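# Press the gauge pin on the magnet-marked fixture post

## Task

Find the post of the checking fixture that has a yellow magnet on it. Press that post's gauge pin fully in and keep it there for one second, after which the spring may push it back out. Do not disturb the other three pins, and do not move the magnet.

## Robot and tools

Robot: two UR20-type arms, left_arm and right_arm, each ending in a Robotiq 2F-85 two-finger gripper with a camera on the wrist (cam_left_wrist, cam_right_wrist, 896x504 each). The fingers point along the gripper's +z axis and close along its y axis. end_effector_position is the point midway between the pads when they are shut. Closed fingertips reach about 19 mm past it, open ones about 6 mm. A block sticks out roughly 10 cm toward the gripper's +x side and turns with it.

Frames: the scene frame has its origin at table-top height midway between the nominal bases, +z up, +x out over the table, and left_arm on the +y side. Arm names do not match image sides. Hand poses, velocities and targets in results are given in each arm's own base frame. Base positions: left_arm (+0.060, +0.928, 0) m, right_arm (-0.064, -0.817, 0) m, each turned slightly about z. Motion offsets are taken along the axes of that arm's current Hand target, not the world axes. Reported poses can be off by a few centimetres.

execute_actions(actions, cameras): actions is a list of actions. Each action is a list of up to 15 rows, one row per 1/30 s control step; a short action repeats its final row until 15 steps are used. Every row is a single list of 18 numbers in [-1, 1] covering both arms: left dx, dy, dz, rx, ry, rz, gripper position, force_limit, speed, then the same nine for the right arm. The six pose numbers are an offset from the Hand target as it stood when that action began (every row counts from that same start, not from the previous row); 1.0 equals 0.6 m or 180 degrees, and rx, ry, rz form one rotation vector. Sending the same offset again moves further. All zeros re-requests the current Hand target. The three gripper numbers are absolute commands, not offsets: position +1 is fully open (85 mm), about -0.8 is pads touching, -1 closes until blocked; force_limit and speed in [-1, 1] set grip strength and closing rate (about 20 to 150 mm/s). Both start at +1. To keep a gripper unchanged, resend its previous three numbers; 0 is itself a command. An empty actions list returns state and images.

move(target, speed, blend, stop_force, zero, blocking, cameras): drives each gripper in a straight line. target is one 18-number row as above, or a list of up to 15 such rows; every row is an offset from the Hand targets at the move's start, not from the previous row. speed is path speed in m/s (0.002 to 4.2, default 0.25), one value or one per target. blend in metres rounds corners in a list. stop_force (6 to 120 N, both arms) ends an arm's path when its wrist sensor feels that much push against the motion; the arm then backs to just before the push but still presses somewhat. Do not use stop_force when the gripper also rotates, or when lifting off something it presses on. zero (default true) re-zeros the force reference before the move. blocking=false returns after 0.5 s and cannot be combined with stop_force. Moves do not avoid obstacles, and a path near an arm's own base can flip its shoulder; go around instead. The result adds a move: line such as done, off_target, moving, held or fault, plus limits (paced = pose clipped, held = steps withheld).

wait(seconds 0 to 10) lets the scene run with last commands held. stop brakes a running move; fingers keep moving. zoom_image(camera, region [x0,y0,x1,y1] pixels, at most 504 square) enlarges part of the latest image from a wrist camera. zero_wrist_force(arm) tares that arm's force/torque reading. read_manual gives licence texts only. finished_scene(scene) ends the current scene, given its number; it is final.

Results: end_effector_position in metres, quat_wxyz, velocities; Hand target is the last commanded pose after clipping (the gripper often stops a bit short; resend or add the missing offset). Joint positions and torques, Wrist force and Wrist torque along the gripper's axes (a push on a surface shows as force from the surface into the arm), a peak-force line, gripper position_measured in counts (3 open, 130 about 40 mm, 230 pads touching), object_status (0 moving, 1 blocked while opening, 2 blocked while closing i.e. gripped, 3 reached position), Tool commands, motor temperatures, and camera calibration.

Limits and hazards: orientation commands are clipped to 32 degrees from the current one per step; motion lags commands by about 0.2 s. The arms are stiff: aiming even slightly beyond a firm contact can trigger a fault. About 150 N (plus or minus 25) of outside force on an arm, or joint contact torque at its limit (wrist joints 98.4 N m), stops that arm for 10 s. A clearance check blocks arm-to-arm approaches, but contact between arms can still end the scene. Motors reaching 85 C brake the arm for 30 to 60 s; avoid long pushes toward unreachable poses. Do not let anything fall from the table, avoid hard hits, fast slams and crushing grips. For the pin, approach slowly, press straight along the pin with a modest stop_force or small offsets, hold about a second, then back off.

Each tool is called after "Request:" by a JSON object that holds its "op" and its "data".

## Session

Request:
{"op": "execute_actions", "data": {"actions": []}}

Scene clock: 0.00 s.
left_arm: end_effector_position=(+0.6452, +0.5338, +0.3687) position_measured=3 object_status=3 end_effector_quat_wxyz=(+0.054, +0.895, -0.431, +0.101) | right_arm: end_effector_position=(+1.0094, -0.4085, +0.1239) position_measured=3 object_status=3 end_effector_quat_wxyz=(+0.497, -0.362, -0.574, -0.541)
Joint positions: left_arm=[0.541 -1.507 2.094 -2.179 -1.799 -1.706] | right_arm=[2.693 -2.576 -1.22 -2.623 2.507 -0.374]
Joint velocities: within noise
Joint torques (N m): no reading
Motor temperatures (°C): left_arm=[24 36 26 39 35 34] | right_arm=[29 36 36 38 34 39]
Wrist force (N): no reading
Wrist torque (N m): no reading
Wrist force, peak (N): no reading
Hand target: left_arm +0.6452, +0.5338, +0.3687; +0.054, +0.895, -0.431, +0.101 | right_arm +1.0094, -0.4085, +0.1239; +0.497, -0.362, -0.574, -0.541
Tool commands: left_gripper/position=+1.0 left_gripper/force_limit=+1.0 left_gripper/speed=+1.0 right_gripper/position=+1.0 right_gripper/force_limit=+1.0 right_gripper/speed=+1.0

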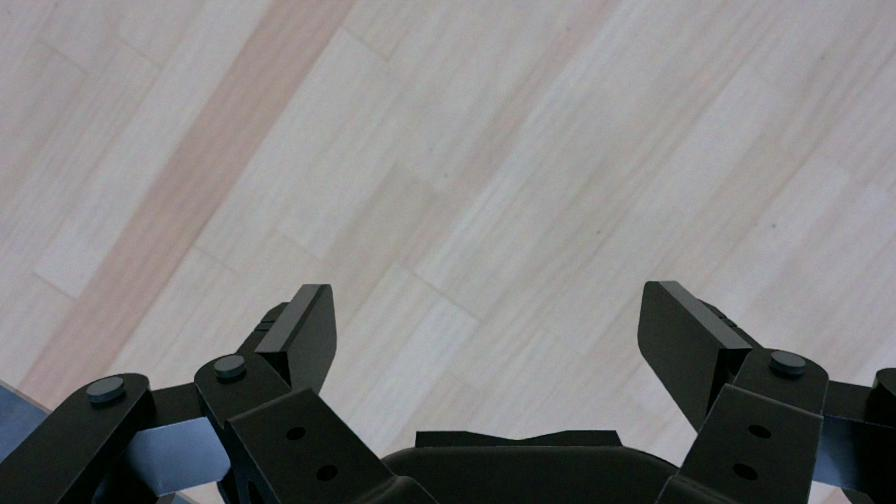

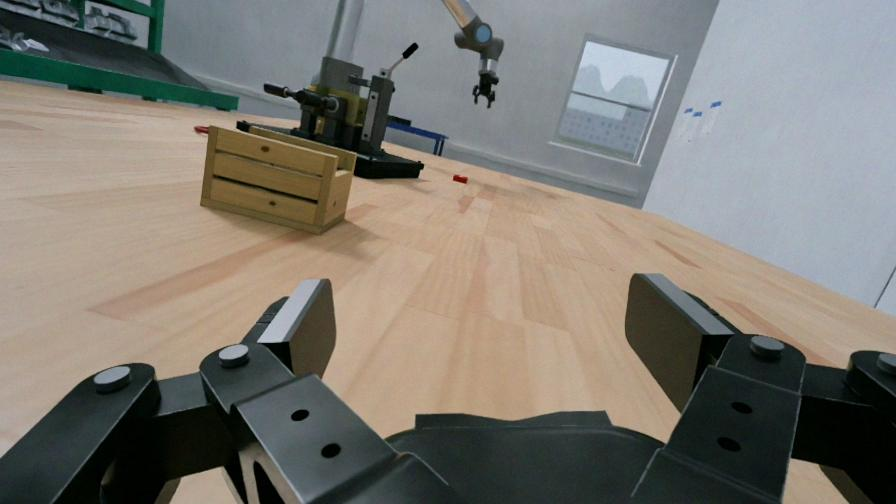

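Request:
{"op": "zoom_image", "data": {"camera": "cam_right_wrist", "region": [180, 0, 500, 240]}}

Request:
{"op": "read_manual", "data": {}}

Scaled by 1.575 from the camera's 896x504 image, which has a finer 1280x720 frame.

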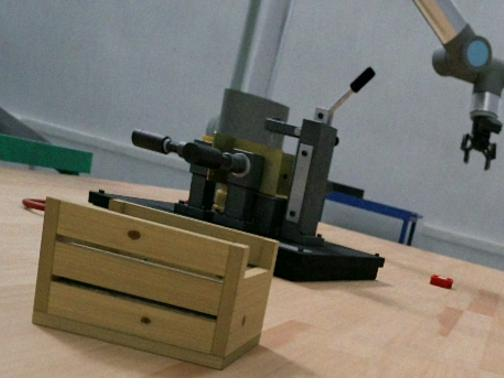

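LICENCES. They cover the URDF of left_arm and right_arm.
[1 of 2] The arm's joints, and its links' mass, mass centre and inertia: the package ur_description (Universal Robots A/S). BSD 3-Clause licence. The file has no copyright line.

Redistribution and use in source and binary forms, with or without
modification, are permitted provided that the following conditions are met:

   * Redistributions of source code must retain the above copyright
     notice, this list of conditions and the following disclaimer.

   * Redistributions in binary form must reproduce the above copyright
     notice, this list of conditions and the following disclaimer in the
     documentation and/or other materials provided with the distribution.

   * Neither the name of the copyright holder nor the names of its
     contributors may be used to endorse or promote products derived from
     this software without specific prior written permission.

THIS SOFTWARE IS PROVIDED BY THE COPYRIGHT HOLDERS AND CONTRIBUTORS "AS IS"
AND ANY EXPRESS OR IMPLIED WARRANTIES, INCLUDING, BUT NOT LIMITED TO, THE
IMPLIED WARRANTIES OF MERCHANTABILITY AND FITNESS FOR A PARTICULAR PURPOSE
ARE DISCLAIMED. IN NO EVENT SHALL THE COPYRIGHT HOLDER OR CONTRIBUTORS BE
LIABLE FOR ANY DIRECT, INDIRECT, INCIDENTAL, SPECIAL, EXEMPLARY, OR
CONSEQUENTIAL DAMAGES (INCLUDING, BUT NOT LIMITED TO, PROCUREMENT OF
SUBSTITUTE GOODS OR SERVICES; LOSS OF USE, DATA, OR PROFITS; OR BUSINESS
INTERRUPTION) HOWEVER CAUSED AND ON ANY THEORY OF LIABILITY, WHETHER IN
CONTRACT, STRICT LIABILITY, OR TORT (INCLUDING NEGLIGENCE OR OTHERWISE)
ARISING IN ANY WAY OUT OF THE USE OF THIS SOFTWARE, EVEN IF ADVISED OF THE
POSSIBILITY OF SUCH DAMAGE.

[2 of 2] The gripper's links and joints: the model robotiq_2f85 of Google DeepMind's Menagerie collection, itself made from ROS-Industrial's description of the gripper (Google DeepMind; ROS-Industrial). BSD 2-Clause licence.

Copyright (c) 2013, ROS-Industrial
All rights reserved.

Redistribution and use in source and binary forms, with or without modification,
are permitted provided that the following conditions are met:

  Redistributions of source code must retain the above copyright notice, this
  list of conditions and the following disclaimer.

  Redistributions in binary form must reproduce the above copyright notice, this
  list of conditions and the following disclaimer in the documentation and/or
  other materials provided with the distribution.

THIS SOFTWARE IS PROVIDED BY THE COPYRIGHT HOLDERS AND CONTRIBUTORS "AS IS" AND
ANY EXPRESS OR IMPLIED WARRANTIES, INCLUDING, BUT NOT LIMITED TO, THE IMPLIED
WARRANTIES OF MERCHANTABILITY AND FITNESS FOR A PARTICULAR PURPOSE ARE
DISCLAIMED. IN NO EVENT SHALL THE COPYRIGHT HOLDER OR CONTRIBUTORS BE LIABLE FOR
ANY DIRECT, INDIRECT, INCIDENTAL, SPECIAL, EXEMPLARY, OR CONSEQUENTIAL DAMAGES
(INCLUDING, BUT NOT LIMITED TO, PROCUREMENT OF SUBSTITUTE GOODS OR SERVICES;
LOSS OF USE, DATA, OR PROFITS; OR BUSINESS INTERRUPTION) HOWEVER CAUSED AND ON
ANY THEORY OF LIABILITY, WHETHER IN CONTRACT, STRICT LIABILITY, OR TORT
(INCLUDING NEGLIGENCE OR OTHERWISE) ARISING IN ANY WAY OUT OF THE USE OF THIS
SOFTWARE, EVEN IF ADVISED OF THE POSSIBILITY OF SUCH DAMAGE.

Request:
{"op": "move", "data": {"target": [0.576,0.582,0.064,-0.202,0.309,0.220,1,1,1,0,0,0,0,0,0,1,1,1], "cameras": ["cam_left_wrist"]}}

Scene clock: 5.07 s.
left_arm: end_effector_position=(+0.5876, +0.0464, +0.4129) position_measured=3 object_status=3 end_effector_quat_wxyz=(-0.466, -0.500, +0.628, -0.372) | right_arm: end_effector_position=(+1.0094, -0.4085, +0.1239) position_measured=3 object_status=3 end_effector_quat_wxyz=(+0.497, -0.362, -0.574, -0.541)
Joint positions: left_arm=[0.23 -1.496 2.169 -1.275 -2.606 -0.533] | right_arm=[2.693 -2.576 -1.22 -2.623 2.507 -0.374]
Joint torques (N m): left_arm=[-17.68 -65.38 -103.17 0.33 -7.52 2.85] | right_arm=[-2.12 245.59 76.35 -3.18 -0.92 -0.81]
Wrist force (N): left_arm=[1.0 0.1 0.8] | right_arm=[0.2 0.2 -0.1]
Wrist torque (N m): left_arm=[0.26 0.28 -0.14] | right_arm=[0.04 -0.04 0.00]
Wrist force, peak (N): left_arm=[1.4 -0.5 2.7] | right_arm=[0.1 0.5 0.4]
Hand target: left_arm +0.5876, +0.0464, +0.4129; -0.466, -0.500, +0.628, -0.372 | right_arm +1.0094, -0.4085, +0.1239; +0.497, -0.362, -0.574, -0.541
Off the commanded pose: left_arm 0.000 m, 0 deg | right_arm 0.000 m, 0 deg.
move: done
camera_calibration:
cam_left_wrist: T_world_to_cam=[[-0.971569, 0.235025, -0.0285727, 0.578793], [0.160481, 0.565021, -0.809319, 0.233023], [-0.174066, -0.790895, -0.586674, 0.511082], [0, 0, 0, 1]] pos_world=[0.613904, 0.136518, 0.504966]
Images, in order (width x height): cam_left_wrist 896x504.

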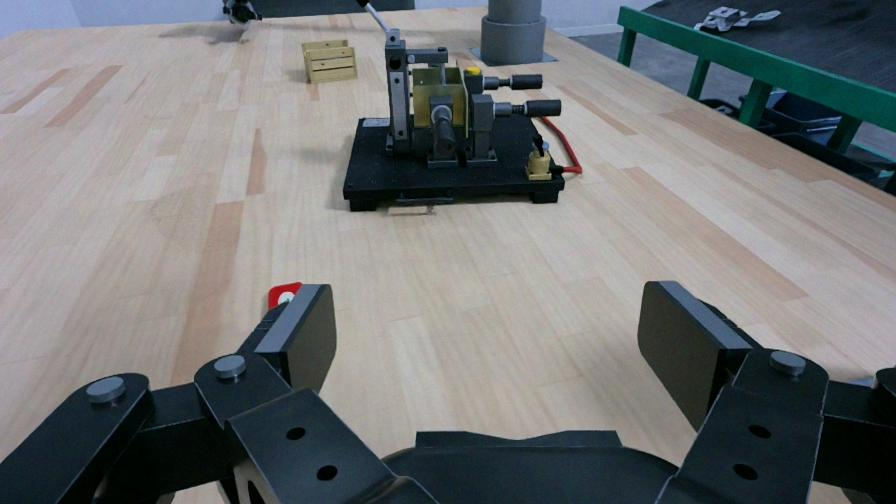

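Request:
{"op": "zoom_image", "data": {"camera": "cam_left_wrist", "region": [330, 0, 600, 220]}}

Scaled by 1.867 from the camera's 896x504 image, which has a finer 1280x720 frame.

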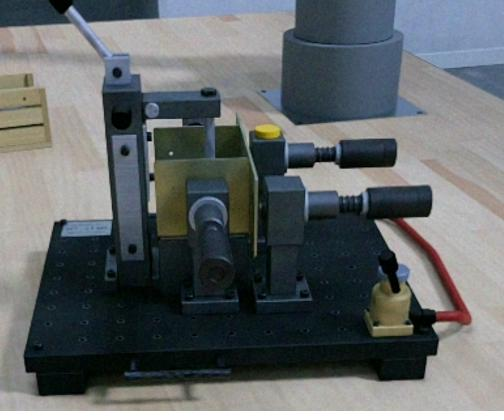

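Request:
{"op": "move", "data": {"target": [0.5255,0.16,0.952,0.468,-0.057,-0.202,-1,0,-0.5,0,0,0,0,0,0,1,1,1], "cameras": ["cam_left_wrist"]}}

Request:
{"op": "move", "data": {"target": [-0.552,0.677,-0.289,0,0,0,-1,0,-0.5,0,0,0,0,0,0,1,1,1], "cameras": ["cam_left_wrist"]}}

Scene clock: 10.90 s.
left_arm: end_effector_position=(+0.3513, -0.5538, +0.5496) position_measured=231 object_status=3 end_effector_quat_wxyz=(+0.049, +0.861, -0.086, +0.498) | right_arm: end_effector_position=(+1.0094, -0.4085, +0.1239) position_measured=3 object_status=3 end_effector_quat_wxyz=(+0.497, -0.362, -0.574, -0.541)
Joint positions: left_arm=[-1.853 -2.021 2.403 -1.806 -0.528 -4.881] | right_arm=[2.693 -2.576 -1.22 -2.623 2.507 -0.374]
Joint torques (N m): left_arm=[-12.2 30.39 -126.63 -6.9 -0.23 -4.44] | right_arm=[2.67 248.57 70.65 -3.29 -0.24 -0.9]
Wrist force (N): left_arm=[1.0 -0.3 -0.1] | right_arm=[0.3 0.2 0.2]
Wrist torque (N m): left_arm=[0.08 0.15 0.14] | right_arm=[0.03 -0.06 -0.01]
Wrist force, peak (N): left_arm=[1.5 2.6 -0.7] | right_arm=[0.3 0.7 0.3]
Hand target: left_arm +0.3512, -0.5539, +0.5496; +0.049, +0.861, -0.086, +0.498 | right_arm +1.0094, -0.4085, +0.1239; +0.497, -0.362, -0.574, -0.541
Off the commanded pose: left_arm 0.000 m, 0 deg | right_arm 0.000 m, 0 deg.
move: done
camera_calibration:
cam_left_wrist: T_world_to_cam=[[-0.214046, -0.976486, -0.0256784, -0.444503], [-0.734172, 0.17816, -0.655172, 0.736028], [0.644341, -0.121385, -0.755044, 0.251234], [0, 0, 0, 1]] pos_world=[0.283347, -0.534686, 0.660503]
Images, in order (width x height): cam_left_wrist 896x504.

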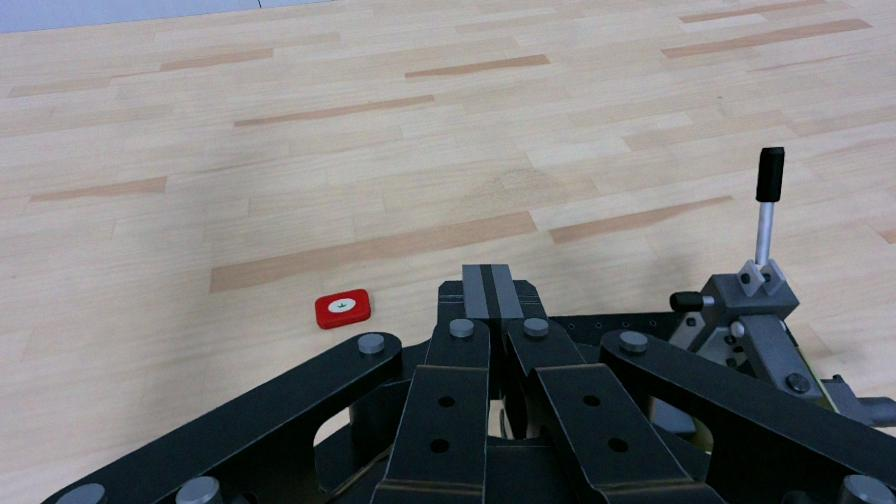

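Scene clock: 13.70 s.
left_arm: end_effector_position=(-0.0379, -0.8898, +0.3486) position_measured=231 object_status=3 end_effector_quat_wxyz=(+0.049, +0.861, -0.086, +0.498) | right_arm: end_effector_position=(+1.0094, -0.4085, +0.1239) position_measured=3 object_status=3 end_effector_quat_wxyz=(+0.497, -0.362, -0.574, -0.541)
Joint positions: left_arm=[-2.169 -1.356 2.061 -1.681 -0.647 -5.415] | right_arm=[2.693 -2.576 -1.22 -2.623 2.507 -0.374]
Joint torques (N m): left_arm=[-12.49 -91.53 -107.39 -1.83 -1.2 -4.05] | right_arm=[0.98 241.26 70.76 -3.64 -0.02 -1.32]
Wrist force (N): left_arm=[1.4 -0.1 -0.2] | right_arm=[-0.2 0.6 0.1]
Wrist torque (N m): left_arm=[0.20 0.11 0.15] | right_arm=[0.10 0.04 0.00]
Wrist force, peak (N): left_arm=[3.1 -2.2 1.0] | right_arm=[0.0 0.5 0.4]
Hand target: left_arm -0.0380, -0.8899, +0.3486; +0.049, +0.861, -0.086, +0.498 | right_arm +1.0094, -0.4085, +0.1239; +0.497, -0.362, -0.574, -0.541
Off the commanded pose: left_arm 0.000 m, 0 deg | right_arm 0.000 m, 0 deg.
move: done
camera_calibration:
cam_left_wrist: T_world_to_cam=[[-0.214046, -0.976486, -0.0256784, -0.861049], [-0.734172, 0.17816, -0.655172, 0.378533], [0.644341, -0.121385, -0.755044, 0.309398], [0, 0, 0, 1]] pos_world=[-0.105753, -0.870686, 0.459503]
Images, in order (width x height): cam_left_wrist 896x504.

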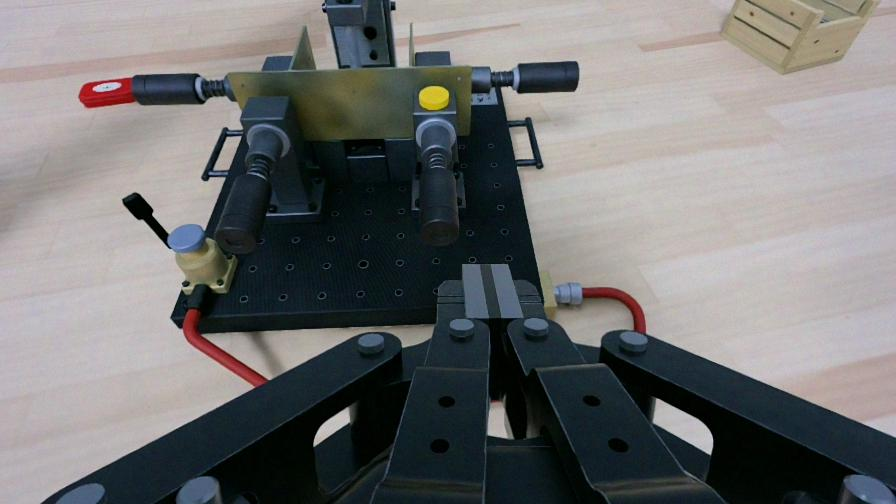

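Request:
{"op": "zoom_image", "data": {"camera": "cam_left_wrist", "region": [360, 60, 520, 260]}}

Scaled by 2.520 from the camera's 896x504 image, which has a finer 1280x720 frame.

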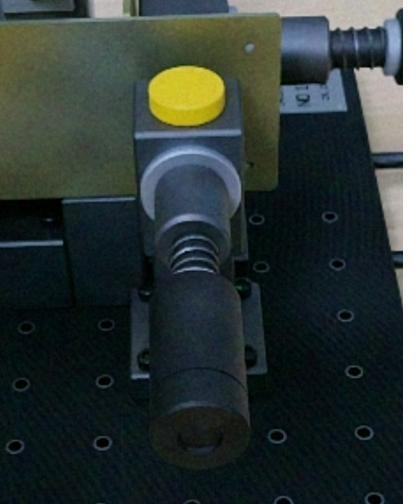

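Request:
{"op": "move", "data": {"target": [-0.140,-0.019,0.288,0,0,0,-1,0,-0.5,0,0,0,0,0,0,1,1,1], "cameras": ["cam_left_wrist"], "speed": 0.15}}

Request:
{"op": "zoom_image", "data": {"camera": "cam_left_wrist", "region": [320, 60, 600, 340]}}

Scene clock: 16.87 s.
left_arm: end_effector_position=(+0.0700, -0.8998, +0.1897) position_measured=231 object_status=3 end_effector_quat_wxyz=(+0.049, +0.861, -0.086, +0.498) | right_arm: end_effector_position=(+1.0094, -0.4085, +0.1239) position_measured=3 object_status=3 end_effector_quat_wxyz=(+0.497, -0.362, -0.574, -0.541)
Joint positions: left_arm=[-2.055 -1.204 2.203 -2.113 -0.589 -5.245] | right_arm=[2.693 -2.576 -1.22 -2.623 2.507 -0.374]
Joint torques (N m): left_arm=[15.5 -108.05 -35.08 -10.09 9.47 1.54] | right_arm=[-2.75 245.46 72.65 -3.33 0.1 -0.4]
Wrist force (N): left_arm=[1.4 -0.4 -0.2] | right_arm=[0.1 0.0 0.3]
Wrist torque (N m): left_arm=[0.05 0.12 -0.15] | right_arm=[0.01 -0.01 0.00]
Wrist force, peak (N): left_arm=[2.5 0.1 -2.3] | right_arm=[0.2 0.7 0.1]
Hand target: left_arm +0.0701, -0.8998, +0.1896; +0.049, +0.861, -0.086, +0.498 | right_arm +1.0094, -0.4085, +0.1239; +0.497, -0.362, -0.574, -0.541
Off the commanded pose: left_arm 0.000 m, 0 deg | right_arm 0.000 m, 0 deg.
move: done
camera_calibration:
cam_left_wrist: T_world_to_cam=[[-0.214033, -0.976488, -0.0256948, -0.851818], [-0.734124, 0.178151, -0.655228, 0.355361], [0.6444, -0.121377, -0.754994, 0.118739], [0, 0, 0, 1]] pos_world=[0.00204667, -0.880686, 0.300603]
Images, in order (width x height): cam_left_wrist 896x504.

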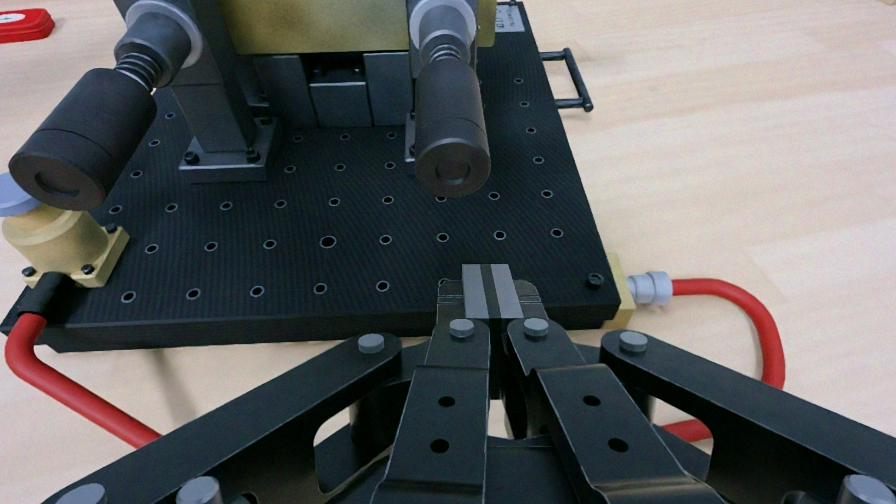

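Scaled by 1.800 from the camera's 896x504 image, which has a finer 1280x720 frame.

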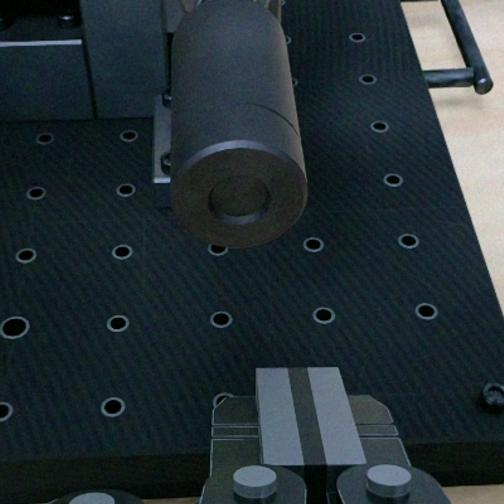

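Request:
{"op": "move", "data": {"target": [-0.011,-0.010,0.064,0,0,0,-1,0,-0.5,0,0,0,0,0,0,1,1,1], "cameras": ["cam_left_wrist"], "speed": 0.08}}

Request:
{"op": "zoom_image", "data": {"camera": "cam_left_wrist", "region": [360, 100, 600, 340]}}

Scene clock: 18.53 s.
left_arm: end_effector_position=(+0.1006, -0.8998, +0.1648) position_measured=231 object_status=3 end_effector_quat_wxyz=(+0.049, +0.861, -0.086, +0.498) | right_arm: end_effector_position=(+1.0094, -0.4085, +0.1239) position_measured=3 object_status=3 end_effector_quat_wxyz=(+0.497, -0.362, -0.574, -0.541)
Joint positions: left_arm=[-2.023 -1.173 2.229 -2.214 -0.576 -5.192] | right_arm=[2.693 -2.576 -1.22 -2.623 2.507 -0.374]
Joint torques (N m): left_arm=[17.54 -111.13 -35.98 -11.45 9.61 3.38] | right_arm=[-1.38 241.91 73.44 -3.44 -0.57 -0.39]
Wrist force (N): left_arm=[1.1 -0.1 -0.8] | right_arm=[-0.1 0.5 0.0]
Wrist torque (N m): left_arm=[0.13 0.18 -0.15] | right_arm=[0.09 0.02 0.00]
Wrist force, peak (N): left_arm=[1.6 0.2 -1.6] | right_arm=[0.2 0.5 0.7]
Hand target: left_arm +0.1007, -0.8998, +0.1647; +0.049, +0.861, -0.086, +0.498 | right_arm +1.0094, -0.4085, +0.1239; +0.497, -0.362, -0.574, -0.541
Off the commanded pose: left_arm 0.000 m, 0 deg | right_arm 0.000 m, 0 deg.
move: done
camera_calibration:
cam_left_wrist: T_world_to_cam=[[-0.214031, -0.976489, -0.0256968, -0.845908], [-0.734083, 0.178143, -0.655276, 0.361515], [0.644448, -0.121386, -0.754952, 0.0802001], [0, 0, 0, 1]] pos_world=[0.0326466, -0.880686, 0.275702]
Images, in order (width x height): cam_left_wrist 896x504.

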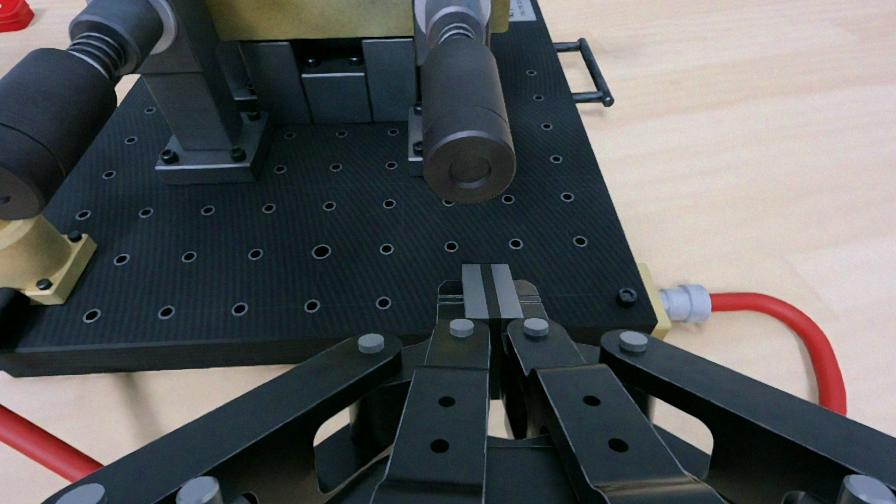

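Scaled by 2.100 from the camera's 896x504 image, which has a finer 1280x720 frame.

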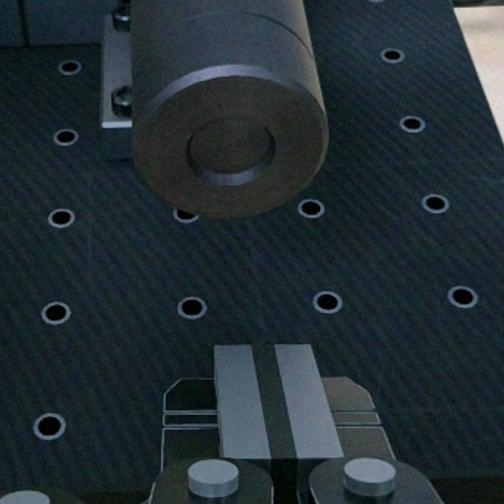

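Request:
{"op": "move", "data": {"target": [0.025,-0.006,0.0433,0,0,0,-1,0,-0.5,0,0,0,0,0,0,1,1,1], "cameras": ["cam_left_wrist"], "speed": 0.06}}

Request:
{"op": "zoom_image", "data": {"camera": "cam_left_wrist", "region": [360, 100, 600, 340]}}

Scene clock: 20.27 s.
left_arm: end_effector_position=(+0.1307, -0.9021, +0.1648) position_measured=231 object_status=3 end_effector_quat_wxyz=(+0.049, +0.861, -0.086, +0.498) | right_arm: end_effector_position=(+1.0094, -0.4085, +0.1239) position_measured=3 object_status=3 end_effector_quat_wxyz=(+0.497, -0.362, -0.574, -0.541)
Joint positions: left_arm=[-1.989 -1.168 2.24 -2.279 -0.563 -5.134] | right_arm=[2.693 -2.576 -1.22 -2.623 2.507 -0.374]
Joint torques (N m): left_arm=[19.98 -118.13 -33.16 -11.25 9.74 2.66] | right_arm=[1.6 247.53 71.13 -3.43 -0.49 -0.33]
Wrist force (N): left_arm=[1.2 -0.4 -0.2] | right_arm=[0.1 0.2 0.3]
Wrist torque (N m): left_arm=[0.15 0.18 -0.20] | right_arm=[0.02 -0.02 -0.01]
Wrist force, peak (N): left_arm=[0.7 -0.2 -1.7] | right_arm=[0.4 0.6 0.2]
Hand target: left_arm +0.1308, -0.9021, +0.1648; +0.049, +0.861, -0.086, +0.498 | right_arm +1.0094, -0.4085, +0.1239; +0.497, -0.362, -0.574, -0.541
Off the commanded pose: left_arm 0.000 m, 0 deg | right_arm 0.000 m, 0 deg.
move: done
camera_calibration:
cam_left_wrist: T_world_to_cam=[[-0.214031, -0.976489, -0.0256968, -0.841711], [-0.734083, 0.178143, -0.655276, 0.384021], [0.644448, -0.121386, -0.754952, 0.060523], [0, 0, 0, 1]] pos_world=[0.0627466, -0.882986, 0.275702]
Images, in order (width x height): cam_left_wrist 896x504.

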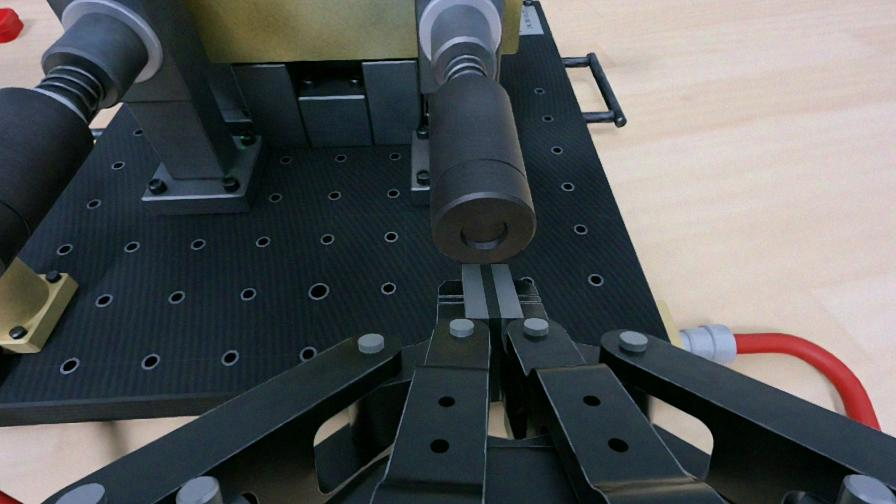

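Scaled by 2.100 from the camera's 896x504 image, which has a finer 1280x720 frame.

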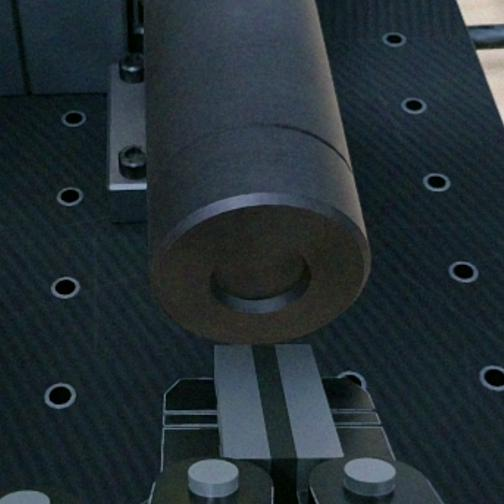

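Request:
{"op": "move", "data": {"target": [0.0377,0,0.0552,0,0,0,-1,0,-0.5,0,0,0,0,0,0,1,1,1], "cameras": ["cam_left_wrist"], "speed": 0.02, "stop_force": 12}}

Request:
{"op": "zoom_image", "data": {"camera": "cam_left_wrist", "region": [360, 0, 640, 280]}}

Scene clock: 23.97 s.
left_arm: end_effector_position=(+0.1603, -0.9080, +0.1671) position_measured=231 object_status=3 end_effector_quat_wxyz=(+0.049, +0.861, -0.086, +0.498) | right_arm: end_effector_position=(+1.0094, -0.4085, +0.1239) position_measured=3 object_status=3 end_effector_quat_wxyz=(+0.497, -0.362, -0.574, -0.541)
Joint positions: left_arm=[-1.954 -1.162 2.244 -2.343 -0.551 -5.071] | right_arm=[2.693 -2.576 -1.22 -2.623 2.507 -0.374]
Joint torques (N m): left_arm=[-7.97 -165.26 -79.56 -4.76 2.41 -4.52] | right_arm=[-1.41 241.15 72.95 -3.1 -1.03 -0.49]
Wrist force (N): left_arm=[-5.4 0.6 -8.1] | right_arm=[-0.1 0.2 0.2]
Wrist torque (N m): left_arm=[0.21 0.21 0.14] | right_arm=[0.03 0.01 0.00]
Wrist force, peak (N): left_arm=[-7.5 -1.0 -9.1] | right_arm=[0.1 0.3 0.8]
Hand target: left_arm +0.1603, -0.9081, +0.1671; +0.049, +0.861, -0.086, +0.498 (not the last commanded pose) | right_arm +1.0094, -0.4085, +0.1239; +0.497, -0.362, -0.574, -0.541
Off the commanded pose: left_arm 0.010 m, 0 deg | right_arm 0.000 m, 0 deg.
move: contact (left_arm)
camera_calibration:
cam_left_wrist: T_world_to_cam=[[-0.213895, -0.976518, -0.0257072, -0.841114], [-0.734115, 0.17805, -0.655265, 0.408225], [0.644456, -0.121286, -0.754961, 0.0425577], [0, 0, 0, 1]] pos_world=[0.0923472, -0.888886, 0.278002]
Images, in order (width x height): cam_left_wrist 896x504.

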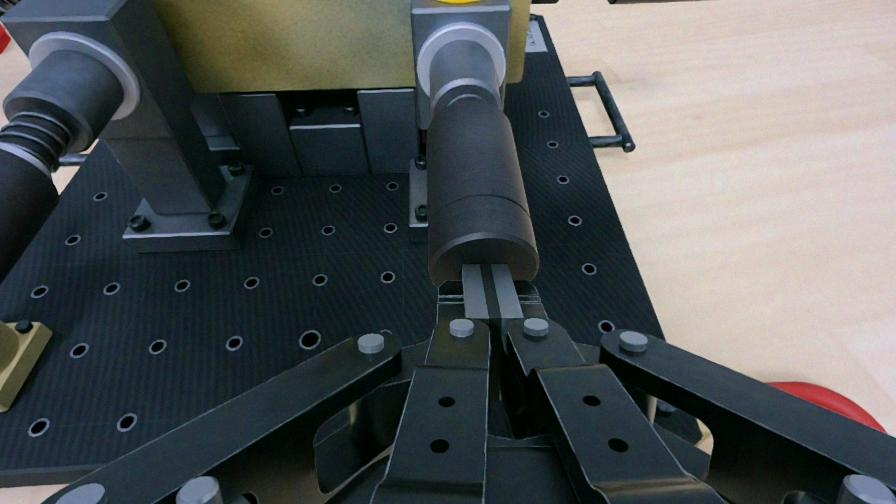

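Scaled by 1.800 from the camera's 896x504 image, which has a finer 1280x720 frame.

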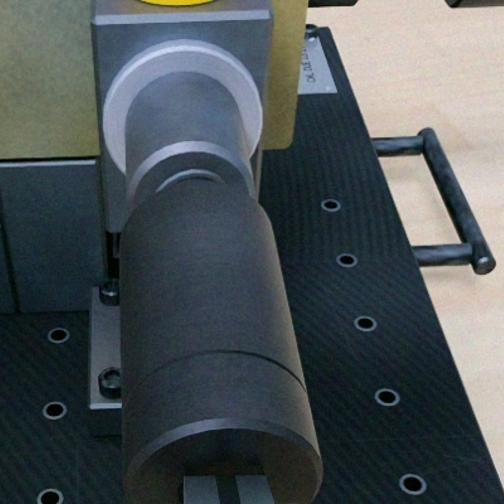

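Request:
{"op": "move", "data": {"target": [0.0125,0,0.0217,0,0,0,-1,0,-0.5,0,0,0,0,0,0,1,1,1], "cameras": ["cam_left_wrist"], "speed": 0.01, "stop_force": 35, "zero": false}}

Request:
{"op": "zoom_image", "data": {"camera": "cam_left_wrist", "region": [360, 0, 640, 280]}}

Scene clock: 25.63 s.
left_arm: end_effector_position=(+0.1645, -0.9090, +0.1672) position_measured=231 object_status=3 end_effector_quat_wxyz=(+0.049, +0.861, -0.086, +0.498) | right_arm: end_effector_position=(+1.0094, -0.4085, +0.1239) position_measured=3 object_status=3 end_effector_quat_wxyz=(+0.497, -0.362, -0.574, -0.541)
Joint positions: left_arm=[-1.949 -1.16 2.245 -2.353 -0.55 -5.062] | right_arm=[2.693 -2.576 -1.22 -2.623 2.507 -0.374]
Joint torques (N m): left_arm=[13.54 -158.87 -52.41 -2.12 5.79 -3.93] | right_arm=[0.03 243.42 75.18 -3.49 -0.82 -0.59]
Wrist force (N): left_arm=[-12.9 0.6 -41.5] | right_arm=[0.2 0.2 0.5]
Wrist torque (N m): left_arm=[0.32 0.31 0.06] | right_arm=[0.04 -0.04 0.00]
Wrist force, peak (N): left_arm=[-26.8 -11.4 -73.8] | right_arm=[-0.5 0.4 -0.1]
Hand target: left_arm +0.1644, -0.9090, +0.1672; +0.049, +0.861, -0.086, +0.498 (not the last commanded pose) | right_arm +1.0094, -0.4085, +0.1239; +0.497, -0.362, -0.574, -0.541
Off the commanded pose: left_arm 0.011 m, 0 deg | right_arm 0.000 m, 0 deg.
move: contact (left_arm)
camera_calibration:
cam_left_wrist: T_world_to_cam=[[-0.213885, -0.976524, -0.0255694, -0.841235], [-0.734125, 0.177951, -0.655282, 0.411469], [0.644448, -0.121384, -0.754952, 0.039717], [0, 0, 0, 1]] pos_world=[0.0965472, -0.889886, 0.278103]
Images, in order (width x height): cam_left_wrist 896x504.

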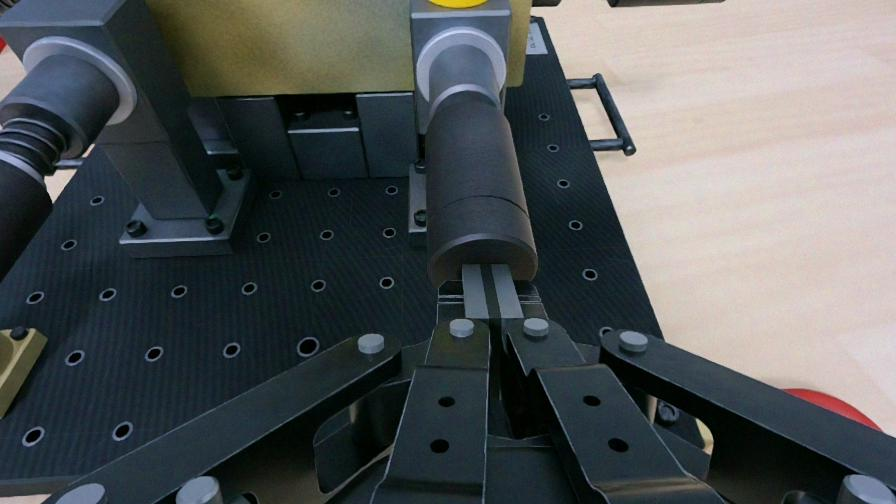

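Scaled by 1.800 from the camera's 896x504 image, which has a finer 1280x720 frame.

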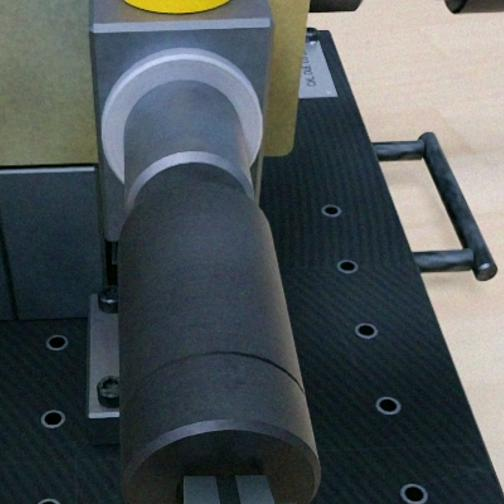

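Request:
{"op": "wait", "data": {"seconds": 1.6}}

Request:
{"op": "move", "data": {"target": [-0.075,0,-0.13,0,0,0,-1,0,-0.5,0,0,0,0,0,0,1,1,1], "cameras": ["cam_left_wrist"], "speed": 0.06}}

Scene clock: 27.47 s.
left_arm: end_effector_position=(+0.1644, -0.9090, +0.1672) position_measured=231 object_status=3 end_effector_quat_wxyz=(+0.049, +0.861, -0.086, +0.498) | right_arm: end_effector_position=(+1.0094, -0.4085, +0.1239) position_measured=3 object_status=3 end_effector_quat_wxyz=(+0.497, -0.362, -0.574, -0.541)
Joint positions: left_arm=[-1.949 -1.16 2.245 -2.353 -0.55 -5.062] | right_arm=[2.693 -2.576 -1.22 -2.623 2.507 -0.374]
Joint torques (N m): left_arm=[13.28 -163.48 -67.32 -3.86 3.99 -3.56] | right_arm=[-0.92 241.77 71.69 -3.79 -0.98 -0.64]
Wrist force (N): left_arm=[-14.4 0.5 -38.7] | right_arm=[0.1 0.5 0.0]
Wrist torque (N m): left_arm=[0.31 0.33 0.06] | right_arm=[0.09 -0.02 0.00]
Wrist force, peak (N): left_arm=[-13.0 0.5 -41.5] | right_arm=[0.2 0.5 0.5]
Hand target: left_arm +0.1644, -0.9090, +0.1672; +0.049, +0.861, -0.086, +0.498 (not the last commanded pose) | right_arm +1.0094, -0.4085, +0.1239; +0.497, -0.362, -0.574, -0.541
Tool commands: left_gripper/position=-1.0 left_gripper/force_limit=+0.0 left_gripper/speed=-0.5 right_gripper/position=+1.0 right_gripper/force_limit=+1.0 right_gripper/speed=+1.0
Off the commanded pose: left_arm 0.011 m, 0 deg | right_arm 0.000 m, 0 deg.
wait: 1.60 s; at rest from the start

Scene clock: 29.40 s.
left_arm: end_effector_position=(+0.0762, -0.8913, +0.1671) position_measured=231 object_status=3 end_effector_quat_wxyz=(+0.049, +0.861, -0.086, +0.498) | right_arm: end_effector_position=(+1.0094, -0.4085, +0.1239) position_measured=3 object_status=3 end_effector_quat_wxyz=(+0.497, -0.362, -0.574, -0.541)
Joint positions: left_arm=[-2.053 -1.183 2.226 -2.159 -0.588 -5.243] | right_arm=[2.693 -2.576 -1.22 -2.623 2.507 -0.374]
Joint torques (N m): left_arm=[-21.48 -168.76 -79.34 -4.64 0 -4.62] | right_arm=[0.78 246.24 70.57 -3.41 -0.63 -0.46]
Wrist force (N): left_arm=[0.7 1.1 -0.4] | right_arm=[0.2 0.3 0.1]
Wrist torque (N m): left_arm=[0.34 0.27 0.20] | right_arm=[0.04 -0.03 0.00]
Wrist force, peak (N): left_arm=[-13.8 0.5 -38.0] | right_arm=[0.3 0.3 0.5]
Hand target: left_arm +0.0761, -0.8913, +0.1671; +0.049, +0.861, -0.086, +0.498 | right_arm +1.0094, -0.4085, +0.1239; +0.497, -0.362, -0.574, -0.541
Off the commanded pose: left_arm 0.000 m, 0 deg | right_arm 0.000 m, 0 deg.
move: done
camera_calibration:
cam_left_wrist: T_world_to_cam=[[-0.213948, -0.976513, -0.0254645, -0.842857], [-0.734207, 0.177946, -0.655191, 0.343402], [0.644334, -0.121481, -0.755034, 0.0986347], [0, 0, 0, 1]] pos_world=[0.00824705, -0.872186, 0.278004]
Images, in order (width x height): cam_left_wrist 896x504.

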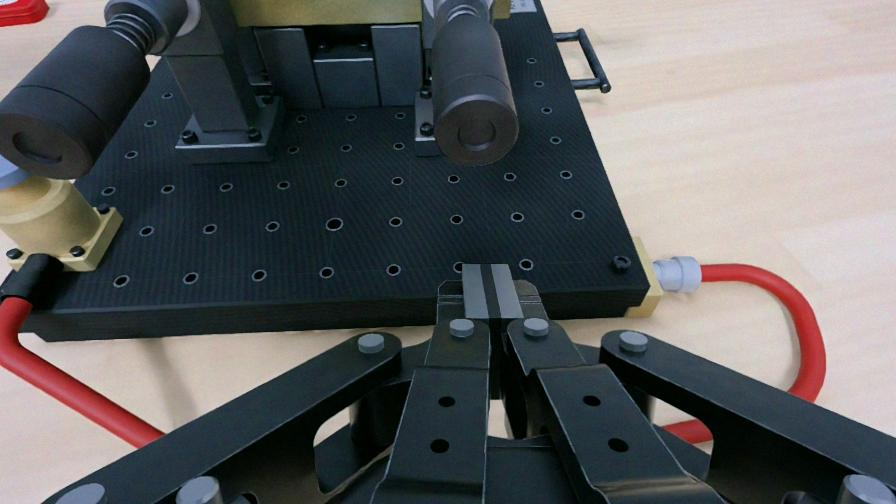

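Request:
{"op": "finished_scene", "data": {"scene": 1}}

The scene is finished: the task was done.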